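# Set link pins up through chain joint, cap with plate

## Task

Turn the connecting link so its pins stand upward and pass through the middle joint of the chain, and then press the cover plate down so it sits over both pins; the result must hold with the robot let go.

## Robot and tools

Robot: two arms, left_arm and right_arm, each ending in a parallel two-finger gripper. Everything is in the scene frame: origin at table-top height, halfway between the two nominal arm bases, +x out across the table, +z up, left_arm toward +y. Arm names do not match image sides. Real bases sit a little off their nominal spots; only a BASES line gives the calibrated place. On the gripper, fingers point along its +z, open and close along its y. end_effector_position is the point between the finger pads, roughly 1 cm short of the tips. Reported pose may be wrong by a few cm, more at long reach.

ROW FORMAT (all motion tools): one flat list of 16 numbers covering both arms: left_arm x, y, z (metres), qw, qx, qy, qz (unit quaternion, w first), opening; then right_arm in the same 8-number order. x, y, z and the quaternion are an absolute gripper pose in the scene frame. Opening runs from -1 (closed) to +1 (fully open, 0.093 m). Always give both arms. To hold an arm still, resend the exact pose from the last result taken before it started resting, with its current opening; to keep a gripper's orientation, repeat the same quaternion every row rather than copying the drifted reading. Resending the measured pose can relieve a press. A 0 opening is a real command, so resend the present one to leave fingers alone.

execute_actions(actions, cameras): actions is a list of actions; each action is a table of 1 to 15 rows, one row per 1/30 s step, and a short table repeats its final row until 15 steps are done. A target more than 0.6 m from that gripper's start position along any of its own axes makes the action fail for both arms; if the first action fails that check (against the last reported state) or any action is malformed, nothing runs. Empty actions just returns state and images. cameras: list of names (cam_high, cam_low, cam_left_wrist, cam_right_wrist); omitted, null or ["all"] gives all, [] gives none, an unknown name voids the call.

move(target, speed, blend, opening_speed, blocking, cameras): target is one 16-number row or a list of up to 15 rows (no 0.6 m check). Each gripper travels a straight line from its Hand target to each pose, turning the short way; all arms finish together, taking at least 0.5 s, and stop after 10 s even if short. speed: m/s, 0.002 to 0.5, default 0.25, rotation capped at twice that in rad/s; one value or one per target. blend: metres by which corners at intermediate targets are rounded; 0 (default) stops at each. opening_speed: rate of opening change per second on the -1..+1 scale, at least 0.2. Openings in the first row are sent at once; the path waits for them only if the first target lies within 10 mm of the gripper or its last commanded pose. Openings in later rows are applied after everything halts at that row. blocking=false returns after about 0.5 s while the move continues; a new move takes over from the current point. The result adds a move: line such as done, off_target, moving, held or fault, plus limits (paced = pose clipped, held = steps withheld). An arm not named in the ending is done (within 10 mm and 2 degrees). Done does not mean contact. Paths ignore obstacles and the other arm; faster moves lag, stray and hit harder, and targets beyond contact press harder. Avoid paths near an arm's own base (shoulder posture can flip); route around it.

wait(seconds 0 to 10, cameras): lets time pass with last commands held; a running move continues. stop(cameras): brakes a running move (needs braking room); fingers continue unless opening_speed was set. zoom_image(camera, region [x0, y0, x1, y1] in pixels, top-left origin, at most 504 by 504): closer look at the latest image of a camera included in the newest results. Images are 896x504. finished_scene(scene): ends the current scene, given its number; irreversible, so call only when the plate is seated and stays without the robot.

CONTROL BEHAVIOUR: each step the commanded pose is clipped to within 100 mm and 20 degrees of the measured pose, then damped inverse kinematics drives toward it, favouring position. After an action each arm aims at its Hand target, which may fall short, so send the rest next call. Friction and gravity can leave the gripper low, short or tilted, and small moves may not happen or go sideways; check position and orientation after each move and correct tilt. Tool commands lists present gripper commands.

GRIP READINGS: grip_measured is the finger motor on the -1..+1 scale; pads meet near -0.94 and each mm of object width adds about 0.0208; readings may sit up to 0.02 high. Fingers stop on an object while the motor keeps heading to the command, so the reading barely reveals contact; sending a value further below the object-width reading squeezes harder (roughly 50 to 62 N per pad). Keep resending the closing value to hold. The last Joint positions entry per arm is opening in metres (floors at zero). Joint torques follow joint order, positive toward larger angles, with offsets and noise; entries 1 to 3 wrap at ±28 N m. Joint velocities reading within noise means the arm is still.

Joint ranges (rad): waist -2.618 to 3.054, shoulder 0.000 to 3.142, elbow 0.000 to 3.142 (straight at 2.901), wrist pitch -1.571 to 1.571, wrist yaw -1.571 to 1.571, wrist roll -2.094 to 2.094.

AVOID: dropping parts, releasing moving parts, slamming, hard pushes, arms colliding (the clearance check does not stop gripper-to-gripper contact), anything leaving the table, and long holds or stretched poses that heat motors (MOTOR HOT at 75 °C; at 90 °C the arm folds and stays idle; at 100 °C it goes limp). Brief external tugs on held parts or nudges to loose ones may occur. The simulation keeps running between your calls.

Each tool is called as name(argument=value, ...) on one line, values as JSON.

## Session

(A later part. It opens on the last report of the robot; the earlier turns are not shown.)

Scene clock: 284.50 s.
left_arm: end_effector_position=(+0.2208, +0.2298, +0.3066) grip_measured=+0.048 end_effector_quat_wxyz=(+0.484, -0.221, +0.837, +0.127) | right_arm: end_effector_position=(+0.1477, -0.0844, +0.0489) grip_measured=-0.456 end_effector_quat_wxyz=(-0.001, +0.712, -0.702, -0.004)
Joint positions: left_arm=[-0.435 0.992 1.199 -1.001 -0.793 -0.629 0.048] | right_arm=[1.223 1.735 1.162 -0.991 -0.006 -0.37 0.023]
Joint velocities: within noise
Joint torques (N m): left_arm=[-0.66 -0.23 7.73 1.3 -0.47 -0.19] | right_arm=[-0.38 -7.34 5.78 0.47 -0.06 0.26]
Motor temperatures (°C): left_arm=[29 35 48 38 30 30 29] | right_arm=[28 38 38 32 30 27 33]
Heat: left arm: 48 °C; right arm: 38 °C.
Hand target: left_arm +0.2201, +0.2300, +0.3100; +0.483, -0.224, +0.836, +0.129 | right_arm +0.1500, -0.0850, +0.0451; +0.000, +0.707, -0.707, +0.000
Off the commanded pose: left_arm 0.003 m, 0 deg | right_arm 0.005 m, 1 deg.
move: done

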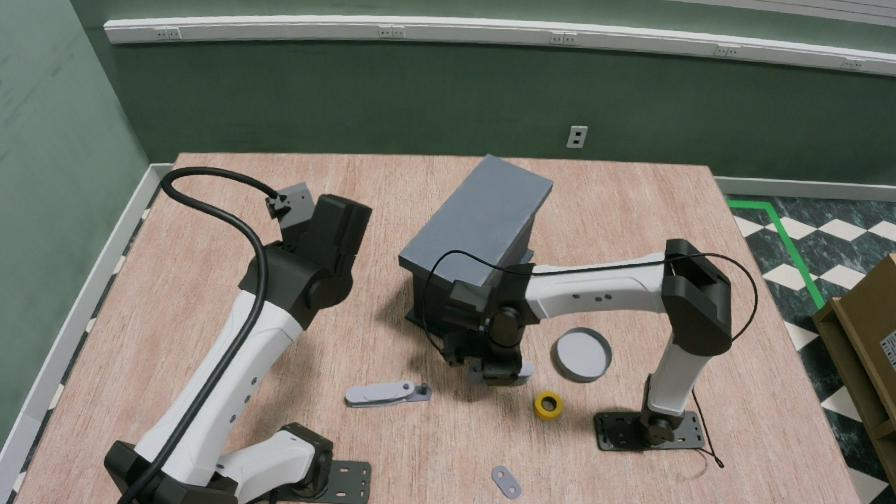

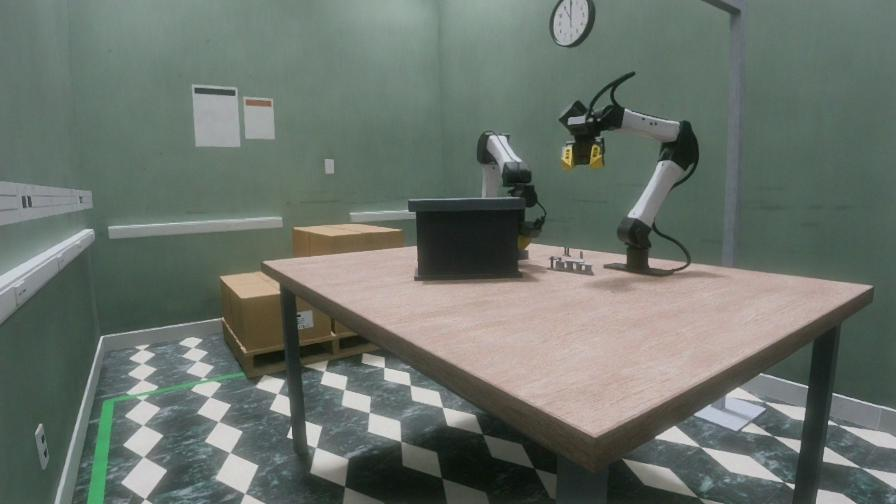

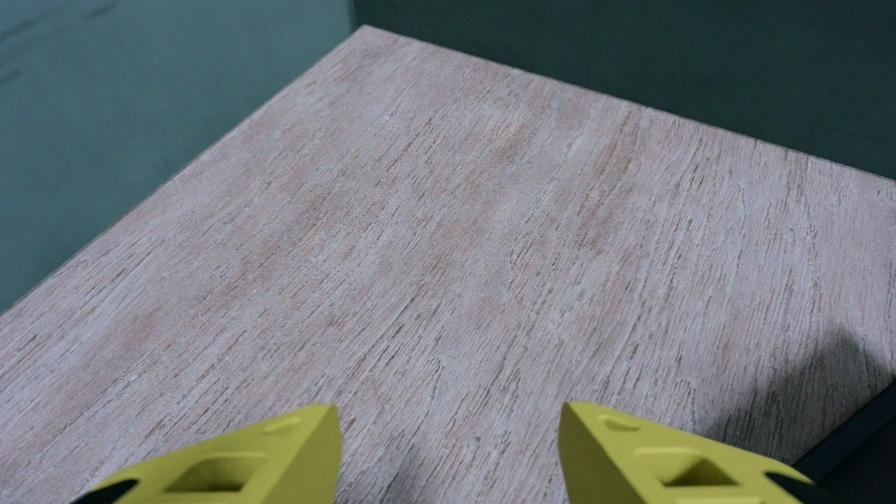

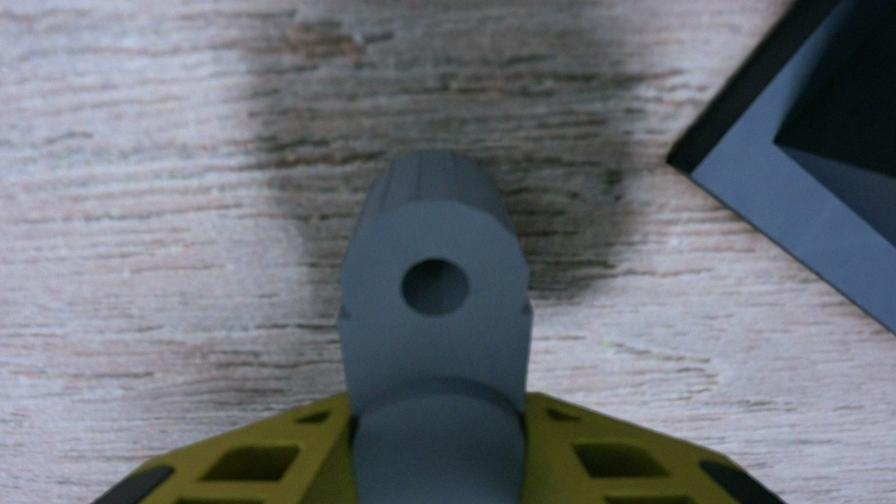

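move(target=[0.22,0.23,0.31,0.483,-0.2241,0.8365,0.1294,0.05,0.15,-0.085,0.020,0.0,-0.7071,0.7071,0.0,-0.7], speed=0.03, cameras=["cam_low"])

zoom_image(camera="cam_low", region=[500, 235, 560, 280])

Scene clock: 285.93 s.
left_arm: end_effector_position=(+0.2208, +0.2298, +0.3066) grip_measured=+0.048 end_effector_quat_wxyz=(+0.484, -0.221, +0.837, +0.127) | right_arm: end_effector_position=(+0.1484, -0.0824, +0.0311) grip_measured=-0.456 end_effector_quat_wxyz=(-0.006, +0.711, -0.703, -0.006)
Joint positions: left_arm=[-0.435 0.992 1.199 -1.001 -0.793 -0.629 0.048] | right_arm=[1.223 1.758 1.113 -0.909 -0.006 -0.367 0.023]
Joint velocities: within noise
Joint torques (N m): left_arm=[-0.68 -0.24 7.75 1.3 -0.48 -0.19] | right_arm=[-0.36 -6.15 4.48 0.67 -0.06 0.21]
Motor temperatures (°C): left_arm=[29 35 48 38 30 30 29] | right_arm=[28 37 38 32 30 27 33]
Heat: left arm: 48 °C; right arm: 38 °C.
Hand target: left_arm +0.2201, +0.2300, +0.3100; +0.483, -0.224, +0.836, +0.129 | right_arm +0.1499, -0.0853, +0.0204; +0.000, +0.707, -0.707, +0.000
Off the commanded pose: left_arm 0.003 m, 0 deg | right_arm 0.012 m, 1 deg.
move: off_target (right_arm)
Images, in order (width x height): cam_low 896x504.

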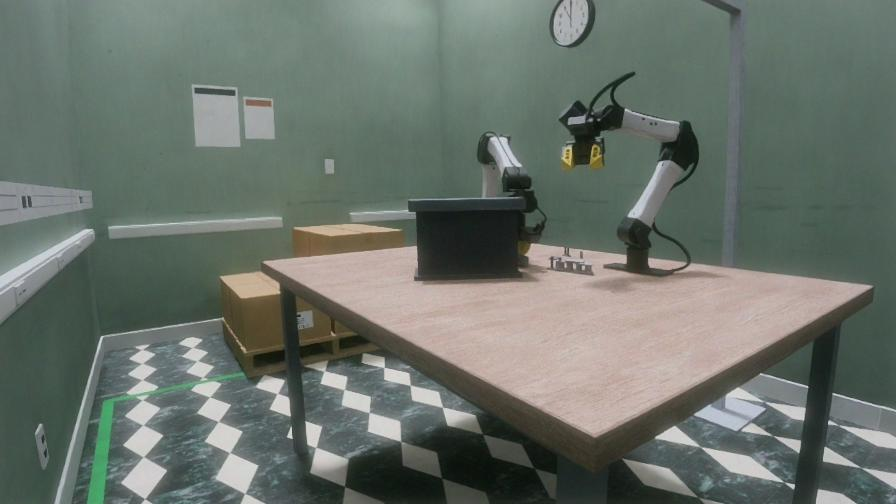

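Scaled by 8.400 from the camera's 896x504 image, which has a finer 1280x720 frame.

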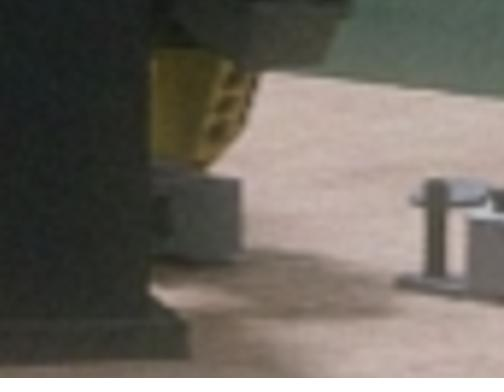

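move(target=[0.22,0.23,0.31,0.483,-0.2241,0.8365,0.1294,0.05,0.15,-0.085,0.015,0.0,-0.7071,0.7071,0.0,-0.7], speed=0.03, cameras=["cam_low"])

zoom_image(camera="cam_low", region=[500, 235, 560, 280])

Scene clock: 286.97 s.
left_arm: end_effector_position=(+0.2208, +0.2298, +0.3066) grip_measured=+0.048 end_effector_quat_wxyz=(+0.484, -0.221, +0.837, +0.127) | right_arm: end_effector_position=(+0.1483, -0.0821, +0.0303) grip_measured=-0.456 end_effector_quat_wxyz=(-0.007, +0.711, -0.703, -0.008)
Joint positions: left_arm=[-0.435 0.992 1.199 -1.001 -0.793 -0.629 0.048] | right_arm=[1.223 1.758 1.109 -0.903 -0.008 -0.366 0.023]
Joint velocities: within noise
Joint torques (N m): left_arm=[-0.66 -0.24 7.72 1.29 -0.48 -0.2] | right_arm=[-0.36 -5.44 3.79 0.79 -0.05 0.22]
Motor temperatures (°C): left_arm=[29 35 48 38 30 30 29] | right_arm=[28 37 38 32 30 27 33]
Heat: left arm: 48 °C; right arm: 38 °C.
Hand target: left_arm +0.2201, +0.2300, +0.3100; +0.483, -0.224, +0.836, +0.129 | right_arm +0.1497, -0.0856, +0.0157; +0.000, +0.707, -0.707, +0.000
Off the commanded pose: left_arm 0.003 m, 0 deg | right_arm 0.016 m, 1 deg.
move: off_target (right_arm)
Images, in order (width x height): cam_low 896x504.

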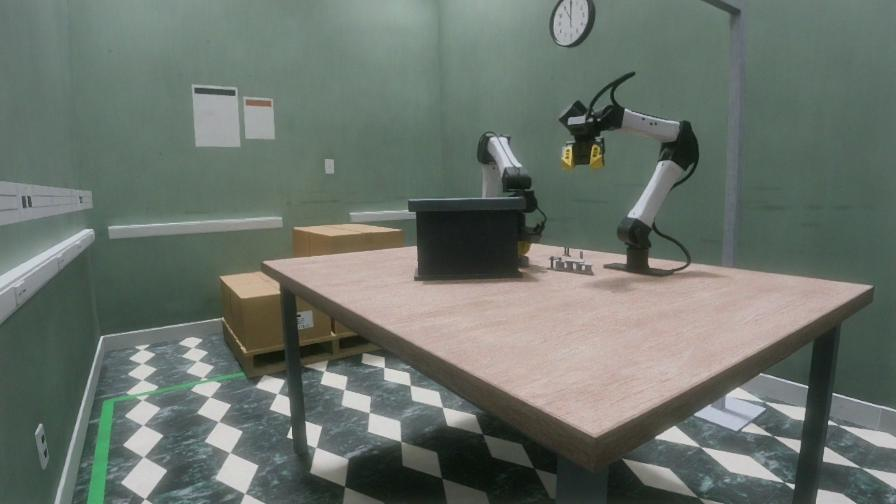

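Scaled by 8.400 from the camera's 896x504 image, which has a finer 1280x720 frame.

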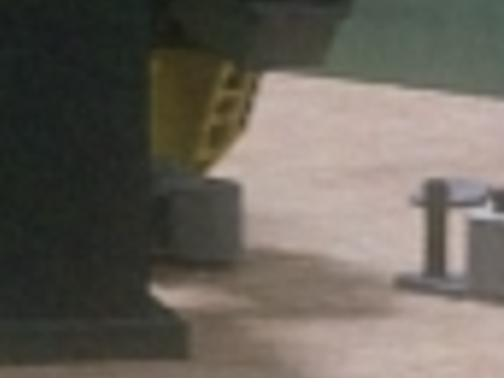

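move(target=[[0.22,0.23,0.31,0.483,-0.2241,0.8365,0.1294,0.05,0.1499,-0.0855,0.019,0.0,-0.7071,0.7071,0.0,-0.7],[0.22,0.23,0.31,0.483,-0.2241,0.8365,0.1294,0.05,0.1499,-0.0855,0.019,0.0,-0.7071,0.7071,0.0,-0.3],[0.22,0.23,0.31,0.483,-0.2241,0.8365,0.1294,0.05,0.1499,-0.0855,0.019,0.0,-0.7071,0.7071,0.0,0.1],[0.22,0.23,0.31,0.483,-0.2241,0.8365,0.1294,0.05,0.1499,-0.0855,0.09,0.0,-0.7071,0.7071,0.0,0.1],[0.22,0.23,0.31,0.483,-0.2241,0.8365,0.1294,0.05,0.1499,-0.085,0.09,0.15305,-0.69035,0.69035,0.15305,0.1]], speed=[0.1,0.1,0.1,0.1,0.3], opening_speed=0.6, cameras=["cam_high","cam_right_wrist"])

Scene clock: 294.00 s.
left_arm: end_effector_position=(+0.2208, +0.2298, +0.3066) grip_measured=+0.048 end_effector_quat_wxyz=(+0.484, -0.221, +0.837, +0.127) | right_arm: end_effector_position=(+0.1499, -0.0827, +0.0886) grip_measured=+0.097 end_effector_quat_wxyz=(-0.148, +0.690, -0.693, -0.149)
Joint positions: left_arm=[-0.435 0.992 1.199 -1.001 -0.793 -0.629 0.048] | right_arm=[1.121 1.378 0.89 -0.699 -0.183 -0.418 0.05]
Joint velocities: within noise
Joint torques (N m): left_arm=[-0.69 -0.24 7.73 1.3 -0.48 -0.2] | right_arm=[-0.58 -7.41 5.67 1.16 -0.27 0.07]
Motor temperatures (°C): left_arm=[29 35 48 38 30 30 29] | right_arm=[28 38 38 32 30 27 33]
Heat: left arm: 48 °C; right arm: 38 °C.
Hand target: left_arm +0.2201, +0.2300, +0.3100; +0.483, -0.224, +0.836, +0.129 | right_arm +0.1499, -0.0850, +0.0899; -0.153, +0.690, -0.690, -0.153
Off the commanded pose: left_arm 0.003 m, 0 deg | right_arm 0.003 m, 1 deg.
move: done; target 2's new opening was sent with right_arm's hand 0.012 m and 1 deg from that target; target 3's new opening was sent with right_arm's hand 0.011 m and 2 deg from that target
Images, in order (width x height): cam_high 896x504, cam_right_wrist 896x504.

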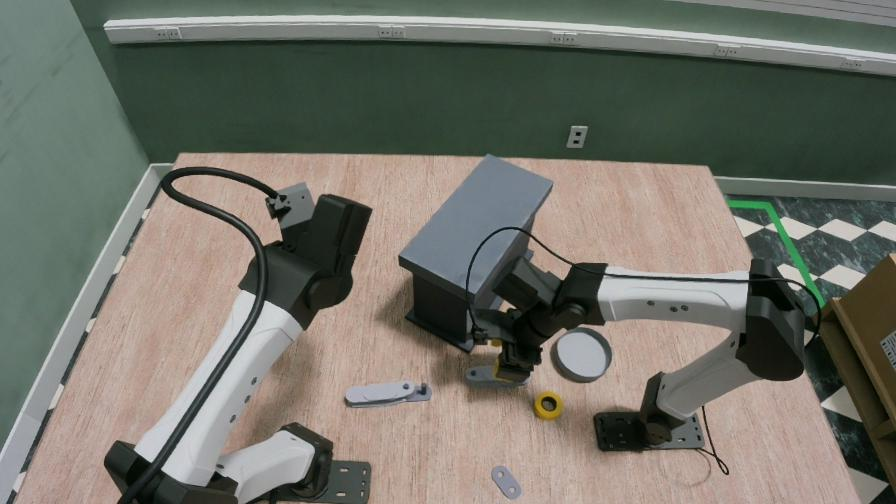

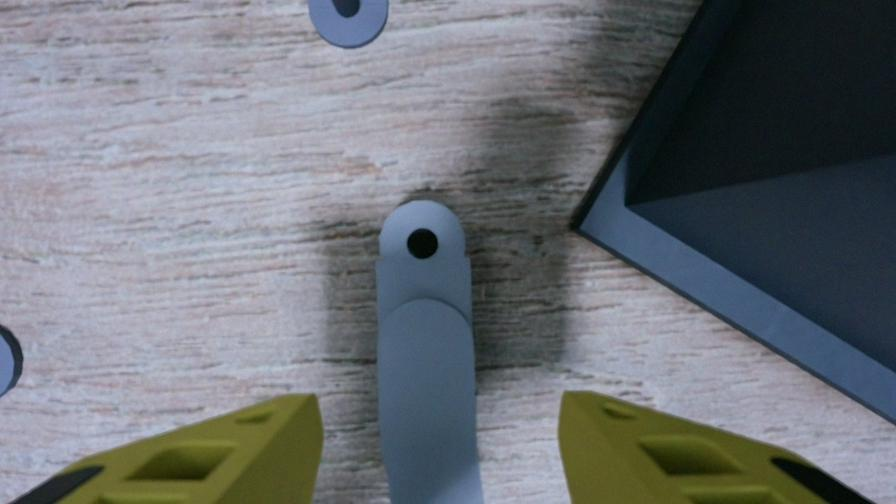

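move(target=[0.22,0.23,0.31,0.483,-0.2241,0.8365,0.1294,0.05,0.146,-0.081,0.05,0.15305,-0.69035,0.69035,0.15305,0.1], speed=0.08, cameras=["cam_right_wrist"])

Scene clock: 297.30 s.
left_arm: end_effector_position=(+0.2208, +0.2298, +0.3066) grip_measured=+0.048 end_effector_quat_wxyz=(+0.484, -0.221, +0.837, +0.127) | right_arm: end_effector_position=(+0.1494, -0.0790, +0.0573) grip_measured=+0.097 end_effector_quat_wxyz=(-0.163, +0.690, -0.688, -0.155)
Joint positions: left_arm=[-0.435 0.992 1.199 -1.001 -0.793 -0.629 0.048] | right_arm=[1.127 1.408 0.77 -0.515 -0.184 -0.416 0.05]
Joint velocities: within noise
Joint torques (N m): left_arm=[-0.66 -0.25 7.73 1.3 -0.48 -0.19] | right_arm=[0.54 -4.23 5.72 1.28 -0.21 0.25]
Motor temperatures (°C): left_arm=[29 35 48 38 30 30 29] | right_arm=[28 38 38 32 30 27 33]
Heat: left arm: 48 °C; right arm: 38 °C.
Hand target: left_arm +0.2201, +0.2300, +0.3100; +0.483, -0.224, +0.836, +0.129 | right_arm +0.1460, -0.0812, +0.0502; -0.153, +0.690, -0.690, -0.153
Off the commanded pose: left_arm 0.003 m, 0 deg | right_arm 0.008 m, 1 deg.
move: done
Images, in order (width x height): cam_right_wrist 896x504.

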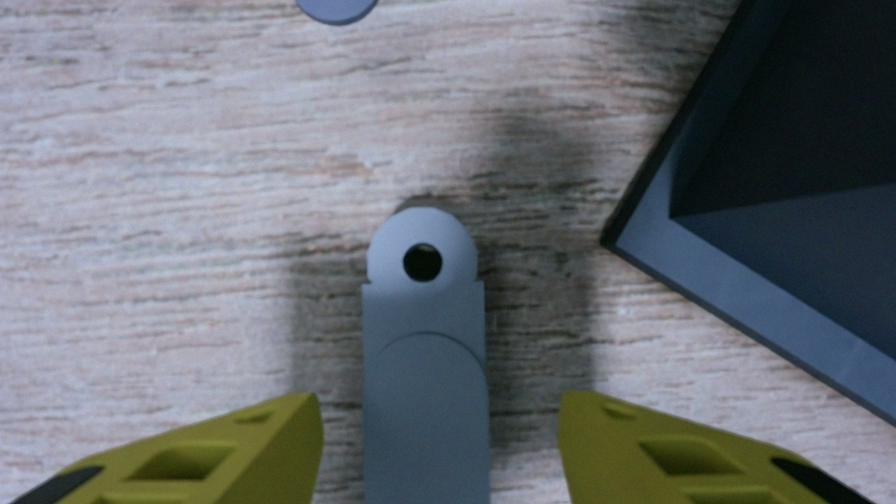

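move(target=[0.22,0.23,0.31,0.483,-0.2241,0.8365,0.1294,0.05,0.142,-0.081,0.029,0.15305,-0.69035,0.69035,0.15305,0.1], speed=0.05, cameras=["cam_right_wrist"])

Scene clock: 298.67 s.
left_arm: end_effector_position=(+0.2208, +0.2298, +0.3066) grip_measured=+0.048 end_effector_quat_wxyz=(+0.484, -0.221, +0.837, +0.127) | right_arm: end_effector_position=(+0.1448, -0.0778, +0.0370) grip_measured=+0.097 end_effector_quat_wxyz=(-0.163, +0.690, -0.687, -0.158)
Joint positions: left_arm=[-0.435 0.992 1.199 -1.001 -0.793 -0.629 0.048] | right_arm=[1.142 1.444 0.708 -0.413 -0.184 -0.402 0.05]
Joint velocities: within noise
Joint torques (N m): left_arm=[-0.68 -0.24 7.73 1.3 -0.48 -0.19] | right_arm=[0.57 -4.26 5.44 1.24 -0.15 0.25]
Motor temperatures (°C): left_arm=[29 35 48 38 30 30 29] | right_arm=[28 38 38 32 30 27 33]
Heat: left arm: 48 °C; right arm: 38 °C.
Hand target: left_arm +0.2201, +0.2300, +0.3100; +0.483, -0.224, +0.836, +0.129 | right_arm +0.1420, -0.0811, +0.0293; -0.153, +0.690, -0.690, -0.153
Off the commanded pose: left_arm 0.003 m, 0 deg | right_arm 0.009 m, 1 deg.
move: done
Images, in order (width x height): cam_right_wrist 896x504.

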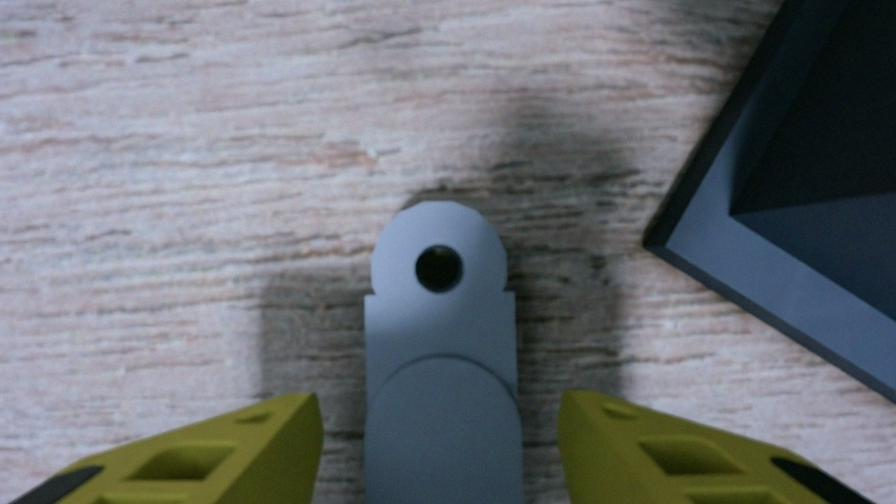

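move(target=[[0.22,0.23,0.31,0.483,-0.2241,0.8365,0.1294,0.05,0.142,-0.081,0.022,0.15305,-0.69035,0.69035,0.15305,0.1],[0.22,0.23,0.31,0.483,-0.2241,0.8365,0.1294,0.05,0.142,-0.081,0.022,0.15305,-0.69035,0.69035,0.15305,-0.7]], speed=0.05, opening_speed=0.6, cameras=["cam_right_wrist","cam_low"])

zoom_image(camera="cam_low", region=[500, 235, 560, 280])

Scene clock: 301.60 s.
left_arm: end_effector_position=(+0.2208, +0.2298, +0.3066) grip_measured=+0.048 end_effector_quat_wxyz=(+0.484, -0.221, +0.837, +0.127) | right_arm: end_effector_position=(+0.1456, -0.0771, +0.0306) grip_measured=-0.454 end_effector_quat_wxyz=(-0.165, +0.690, -0.687, -0.158)
Joint positions: left_arm=[-0.435 0.992 1.199 -1.001 -0.793 -0.629 0.048] | right_arm=[1.142 1.46 0.691 -0.376 -0.181 -0.402 0.023]
Joint velocities: within noise
Joint torques (N m): left_arm=[-0.7 -0.25 7.73 1.3 -0.47 -0.19] | right_arm=[0.55 -4.26 5.29 1.24 -0.17 0.25]
Motor temperatures (°C): left_arm=[29 35 48 38 30 30 29] | right_arm=[28 37 38 33 30 27 33]
Heat: left arm: 48 °C; right arm: 38 °C.
Hand target: left_arm +0.2201, +0.2300, +0.3100; +0.483, -0.224, +0.836, +0.129 | right_arm +0.1420, -0.0811, +0.0223; -0.153, +0.690, -0.690, -0.153
Off the commanded pose: left_arm 0.003 m, 0 deg | right_arm 0.010 m, 2 deg.
move: done
Images, in order (width x height): cam_low 896x504, cam_right_wrist 896x504.

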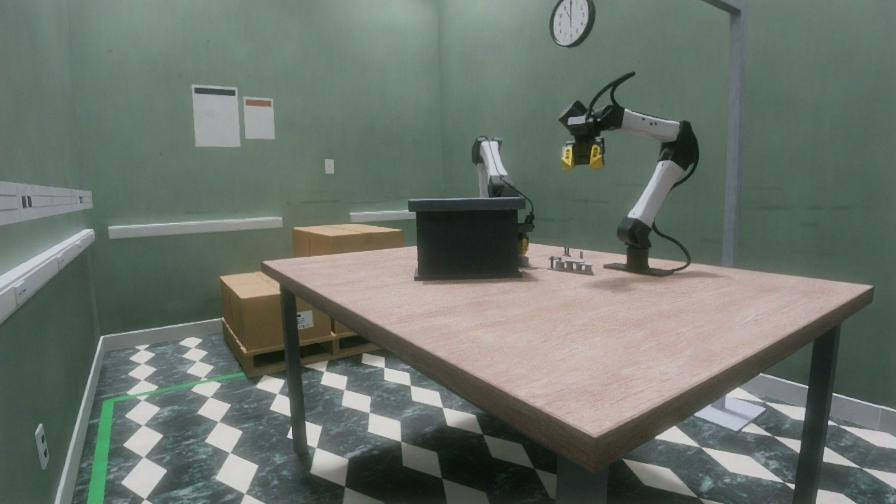

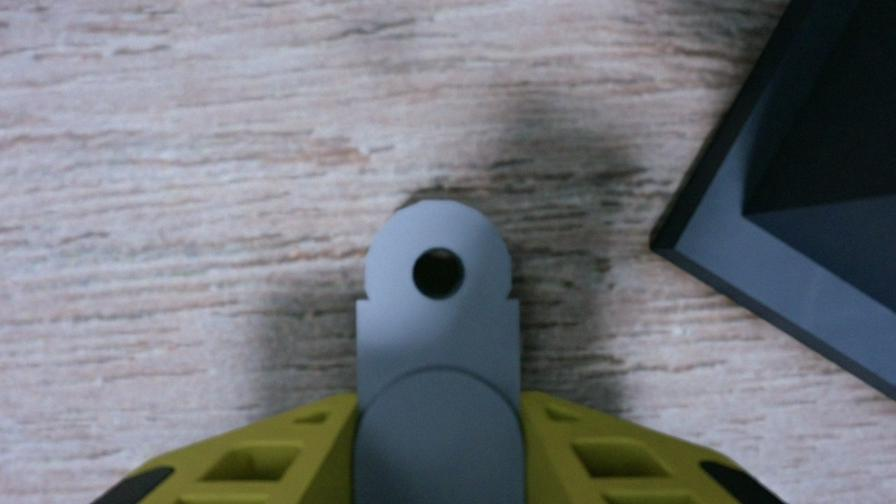

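Scaled by 8.400 from the camera's 896x504 image, which has a finer 1280x720 frame.

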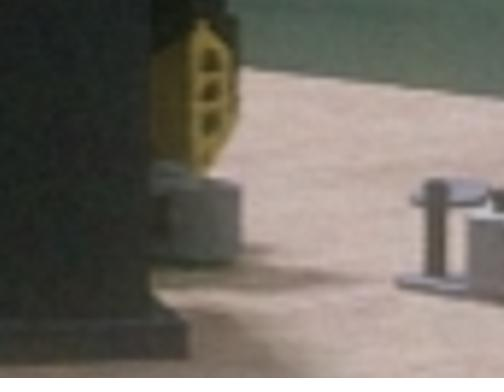

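move(target=[[0.22,0.23,0.31,0.483,-0.2241,0.8365,0.1294,0.05,0.142,-0.081,0.10,0.15305,-0.69035,0.69035,0.15305,-0.7],[0.22,0.23,0.31,0.483,-0.2241,0.8365,0.1294,0.05,0.132,-0.008,0.09,0.15305,-0.69035,0.69035,0.15305,-0.7]], speed=[0.08,0.1], blend=[0.01,0], cameras=["cam_right_wrist","cam_low","cam_high"])

zoom_image(camera="cam_low", region=[520, 235, 580, 280])

zoom_image(camera="cam_right_wrist", region=[398, 233, 478, 313])

Scene clock: 304.83 s.
left_arm: end_effector_position=(+0.2208, +0.2298, +0.3066) grip_measured=+0.048 end_effector_quat_wxyz=(+0.484, -0.221, +0.837, +0.127) | right_arm: end_effector_position=(+0.1278, -0.0254, +0.0779) grip_measured=-0.454 end_effector_quat_wxyz=(-0.128, +0.695, -0.694, -0.142)
Joint positions: left_arm=[-0.435 0.992 1.199 -1.001 -0.793 -0.629 0.048] | right_arm=[1.275 1.595 1.056 -0.669 -0.13 -0.281 0.023]
Joint velocities: within noise
Joint torques (N m): left_arm=[-0.68 -0.25 7.75 1.3 -0.47 -0.19] | right_arm=[0.39 -6.89 10.15 1.34 -0.17 0.28]
Motor temperatures (°C): left_arm=[29 34 48 38 30 30 29] | right_arm=[28 37 38 33 30 27 33]
Heat: left arm: 48 °C; right arm: 38 °C.
Hand target: left_arm +0.2201, +0.2300, +0.3100; +0.483, -0.224, +0.836, +0.129 | right_arm +0.1316, -0.0088, +0.0905; -0.153, +0.690, -0.690, -0.153
Off the commanded pose: left_arm 0.003 m, 0 deg | right_arm 0.022 m, 3 deg.
move: off_target (right_arm)
Images, in order (width x height): cam_high 896x504, cam_low 896x504, cam_right_wrist 896x504.

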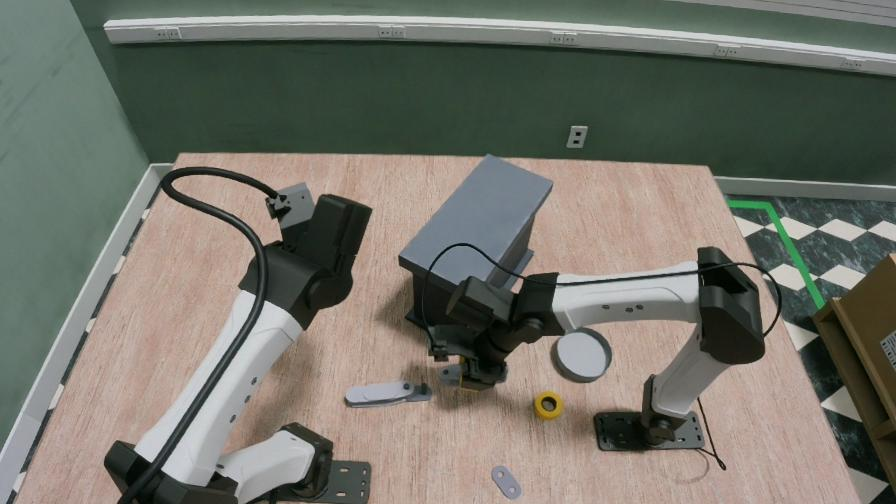

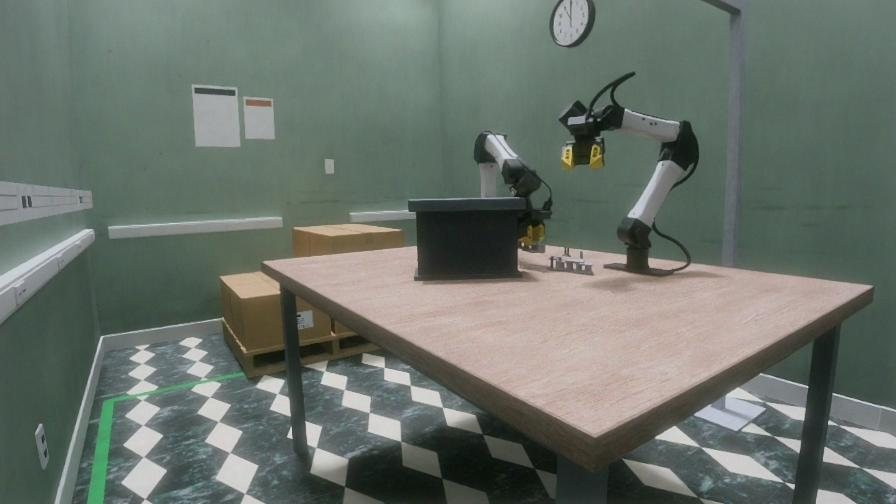

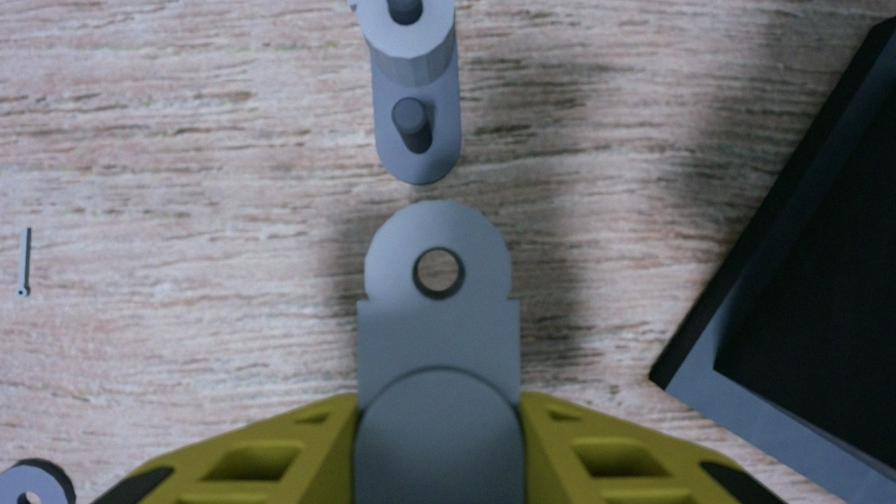

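Scaled by 8.400 from the camera's 896x504 image, which has a finer 1280x720 frame.

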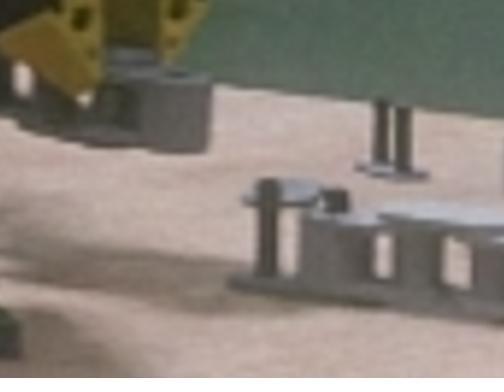

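Scaled by 6.300 from the camera's 896x504 image, which has a finer 1280x720 frame.

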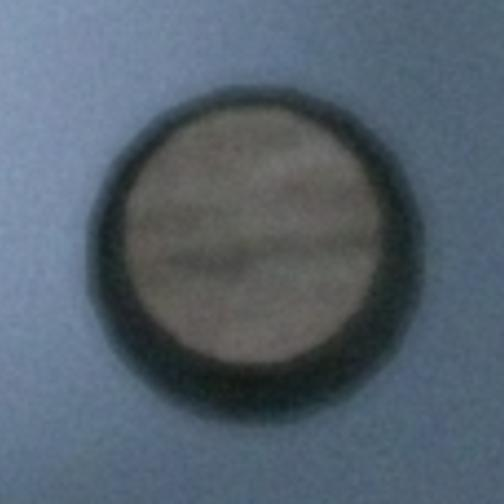

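move(target=[0.22,0.23,0.31,0.483,-0.2241,0.8365,0.1294,0.05,0.122,0.018,0.096,0.15305,-0.69035,0.69035,0.15305,-0.7], speed=0.1, cameras=["cam_right_wrist","cam_low"])

zoom_image(camera="cam_right_wrist", region=[398, 233, 478, 313])

zoom_image(camera="cam_low", region=[520, 235, 580, 280])

Scene clock: 306.80 s.
left_arm: end_effector_position=(+0.2208, +0.2298, +0.3066) grip_measured=+0.048 end_effector_quat_wxyz=(+0.484, -0.221, +0.837, +0.127) | right_arm: end_effector_position=(+0.1195, +0.0040, +0.0851) grip_measured=-0.454 end_effector_quat_wxyz=(-0.135, +0.694, -0.692, -0.144)
Joint positions: left_arm=[-0.435 0.992 1.199 -1.001 -0.793 -0.629 0.048] | right_arm=[1.329 1.672 1.162 -0.678 -0.109 -0.232 0.023]
Joint velocities: within noise
Joint torques (N m): left_arm=[-0.7 -0.25 7.73 1.3 -0.48 -0.2] | right_arm=[0.36 -7.76 10.24 1.27 -0.11 0.27]
Motor temperatures (°C): left_arm=[29 34 48 38 30 30 29] | right_arm=[28 37 39 33 30 27 33]
Heat: left arm: 48 °C; right arm: 39 °C.
Hand target: left_arm +0.2201, +0.2300, +0.3100; +0.483, -0.224, +0.836, +0.129 | right_arm +0.1218, +0.0175, +0.0963; -0.153, +0.690, -0.690, -0.153
Off the commanded pose: left_arm 0.003 m, 0 deg | right_arm 0.018 m, 2 deg.
move: off_target (right_arm)
Images, in order (width x height): cam_low 896x504, cam_right_wrist 896x504.

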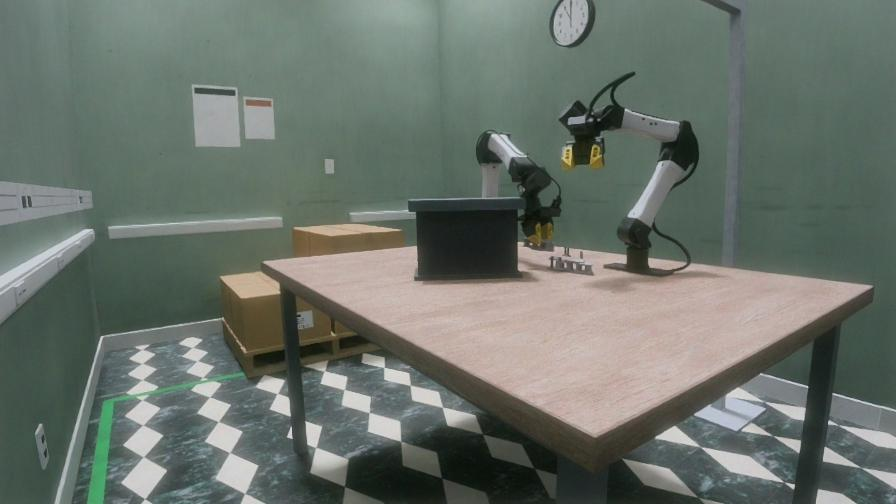

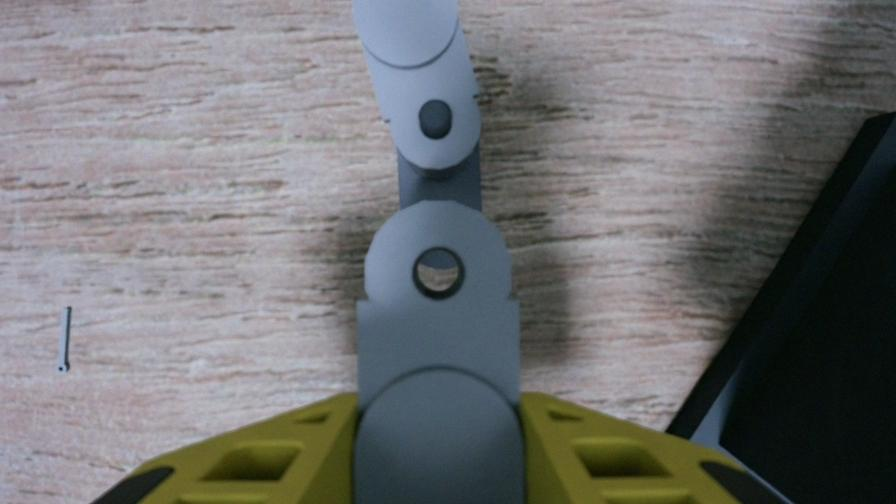

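Scaled by 6.300 from the camera's 896x504 image, which has a finer 1280x720 frame.

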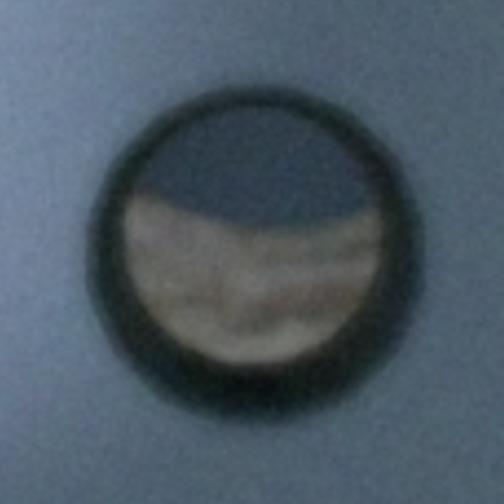

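Scaled by 8.400 from the camera's 896x504 image, which has a finer 1280x720 frame.

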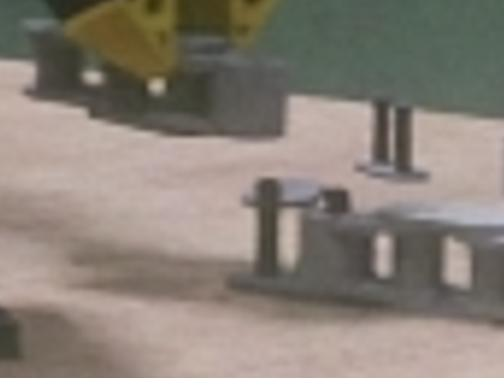

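move(target=[0.22,0.23,0.31,0.483,-0.2241,0.8365,0.1294,0.05,0.121,0.030,0.095,0.15305,-0.69035,0.69035,0.15305,-0.7], speed=0.1, cameras=["cam_right_wrist","cam_low"])

zoom_image(camera="cam_right_wrist", region=[398, 233, 478, 313])

zoom_image(camera="cam_low", region=[520, 235, 580, 280])

Scene clock: 308.47 s.
left_arm: end_effector_position=(+0.2208, +0.2298, +0.3066) grip_measured=+0.048 end_effector_quat_wxyz=(+0.484, -0.221, +0.837, +0.127) | right_arm: end_effector_position=(+0.1195, +0.0148, +0.0838) grip_measured=-0.454 end_effector_quat_wxyz=(-0.134, +0.694, -0.693, -0.143)
Joint positions: left_arm=[-0.435 0.992 1.199 -1.001 -0.793 -0.629 0.048] | right_arm=[1.337 1.714 1.206 -0.682 -0.104 -0.222 0.023]
Joint velocities: within noise
Joint torques (N m): left_arm=[-0.68 -0.25 7.75 1.3 -0.48 -0.19] | right_arm=[0.49 -8.14 10.35 1.26 -0.12 0.23]
Motor temperatures (°C): left_arm=[29 34 48 38 30 30 29] | right_arm=[28 37 39 33 30 27 33]
Heat: left arm: 48 °C; right arm: 39 °C.
Hand target: left_arm +0.2201, +0.2300, +0.3100; +0.483, -0.224, +0.836, +0.129 | right_arm +0.1208, +0.0294, +0.0954; -0.153, +0.690, -0.690, -0.153
Off the commanded pose: left_arm 0.003 m, 0 deg | right_arm 0.019 m, 3 deg.
move: off_target (right_arm)
Images, in order (width x height): cam_low 896x504, cam_right_wrist 896x504.

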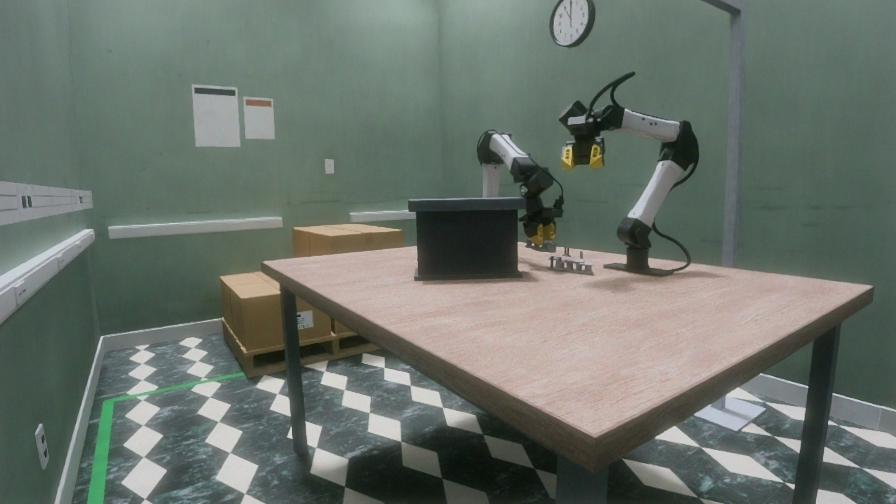

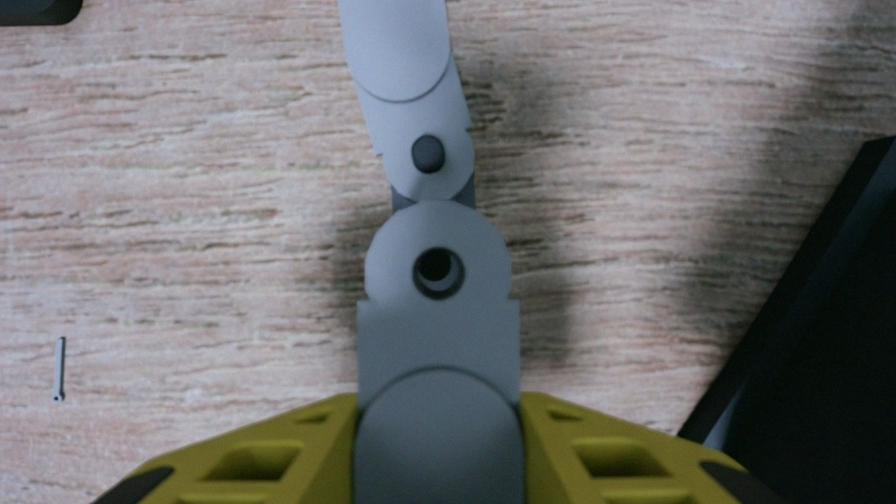

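Scaled by 6.300 from the camera's 896x504 image, which has a finer 1280x720 frame.

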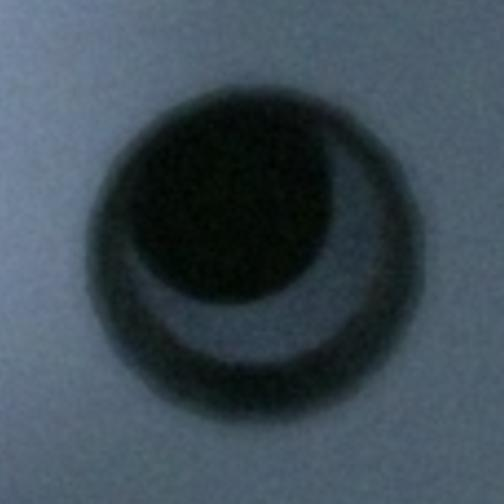

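Scaled by 8.400 from the camera's 896x504 image, which has a finer 1280x720 frame.

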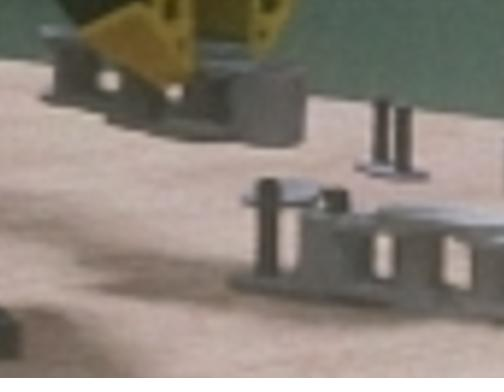

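move(target=[0.22,0.23,0.31,0.483,-0.2241,0.8365,0.1294,0.05,0.1195,0.029,0.083,0.15305,-0.69035,0.69035,0.15305,-0.7], speed=0.05, cameras=["cam_right_wrist","cam_low"])

zoom_image(camera="cam_right_wrist", region=[398, 233, 478, 313])

zoom_image(camera="cam_low", region=[520, 235, 580, 280])

Scene clock: 310.17 s.
left_arm: end_effector_position=(+0.2208, +0.2298, +0.3066) grip_measured=+0.048 end_effector_quat_wxyz=(+0.484, -0.221, +0.837, +0.127) | right_arm: end_effector_position=(+0.1208, +0.0208, +0.0827) grip_measured=-0.454 end_effector_quat_wxyz=(-0.142, +0.692, -0.693, -0.147)
Joint positions: left_arm=[-0.435 0.992 1.199 -1.001 -0.793 -0.629 0.048] | right_arm=[1.338 1.724 1.206 -0.653 -0.102 -0.218 0.023]
Joint velocities: within noise
Joint torques (N m): left_arm=[-0.68 -0.25 7.75 1.3 -0.48 -0.19] | right_arm=[0.75 -8.34 7.01 1.47 -0.11 0.26]
Motor temperatures (°C): left_arm=[29 34 48 38 30 30 29] | right_arm=[28 37 39 33 30 27 33]
Heat: left arm: 48 °C; right arm: 39 °C.
Hand target: left_arm +0.2201, +0.2300, +0.3100; +0.483, -0.224, +0.836, +0.129 | right_arm +0.1195, +0.0288, +0.0832; -0.153, +0.690, -0.690, -0.153
Off the commanded pose: left_arm 0.003 m, 0 deg | right_arm 0.008 m, 1 deg.
move: done
Images, in order (width x height): cam_low 896x504, cam_right_wrist 896x504.

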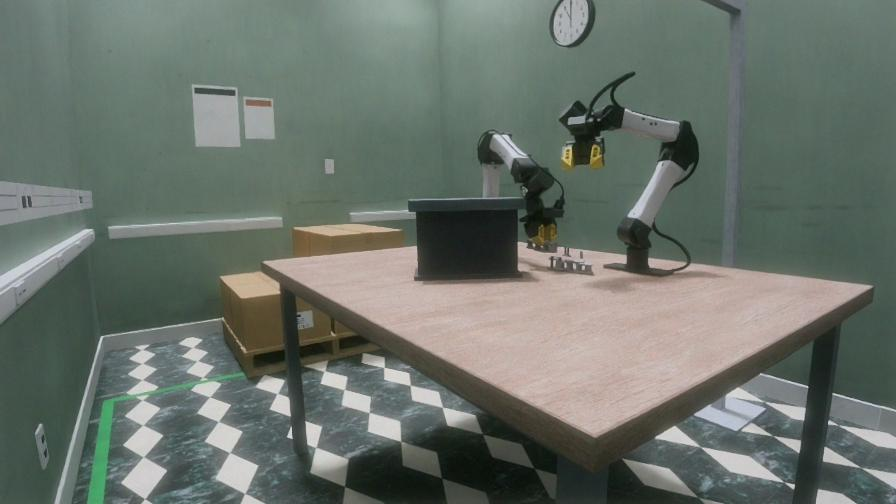

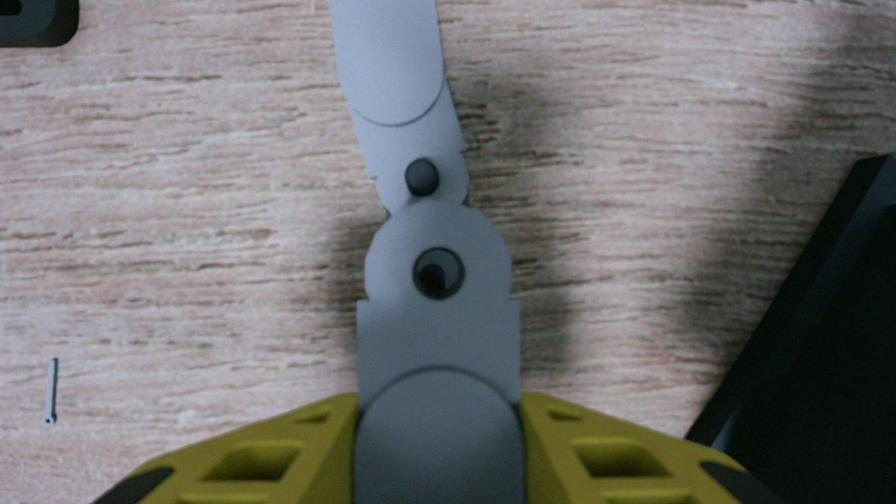

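Scaled by 6.300 from the camera's 896x504 image, which has a finer 1280x720 frame.

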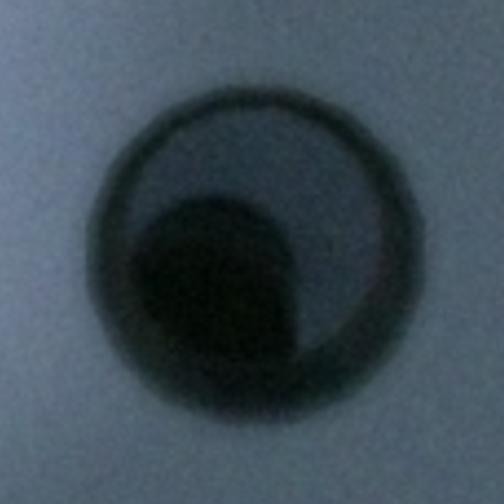

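Scaled by 8.400 from the camera's 896x504 image, which has a finer 1280x720 frame.

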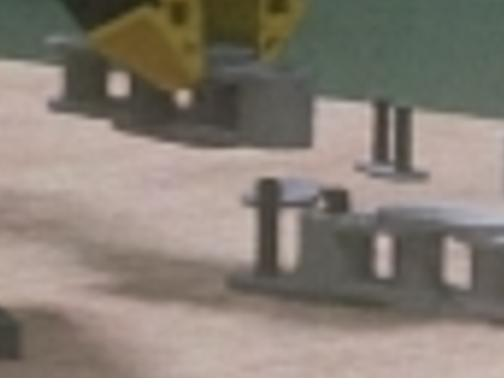

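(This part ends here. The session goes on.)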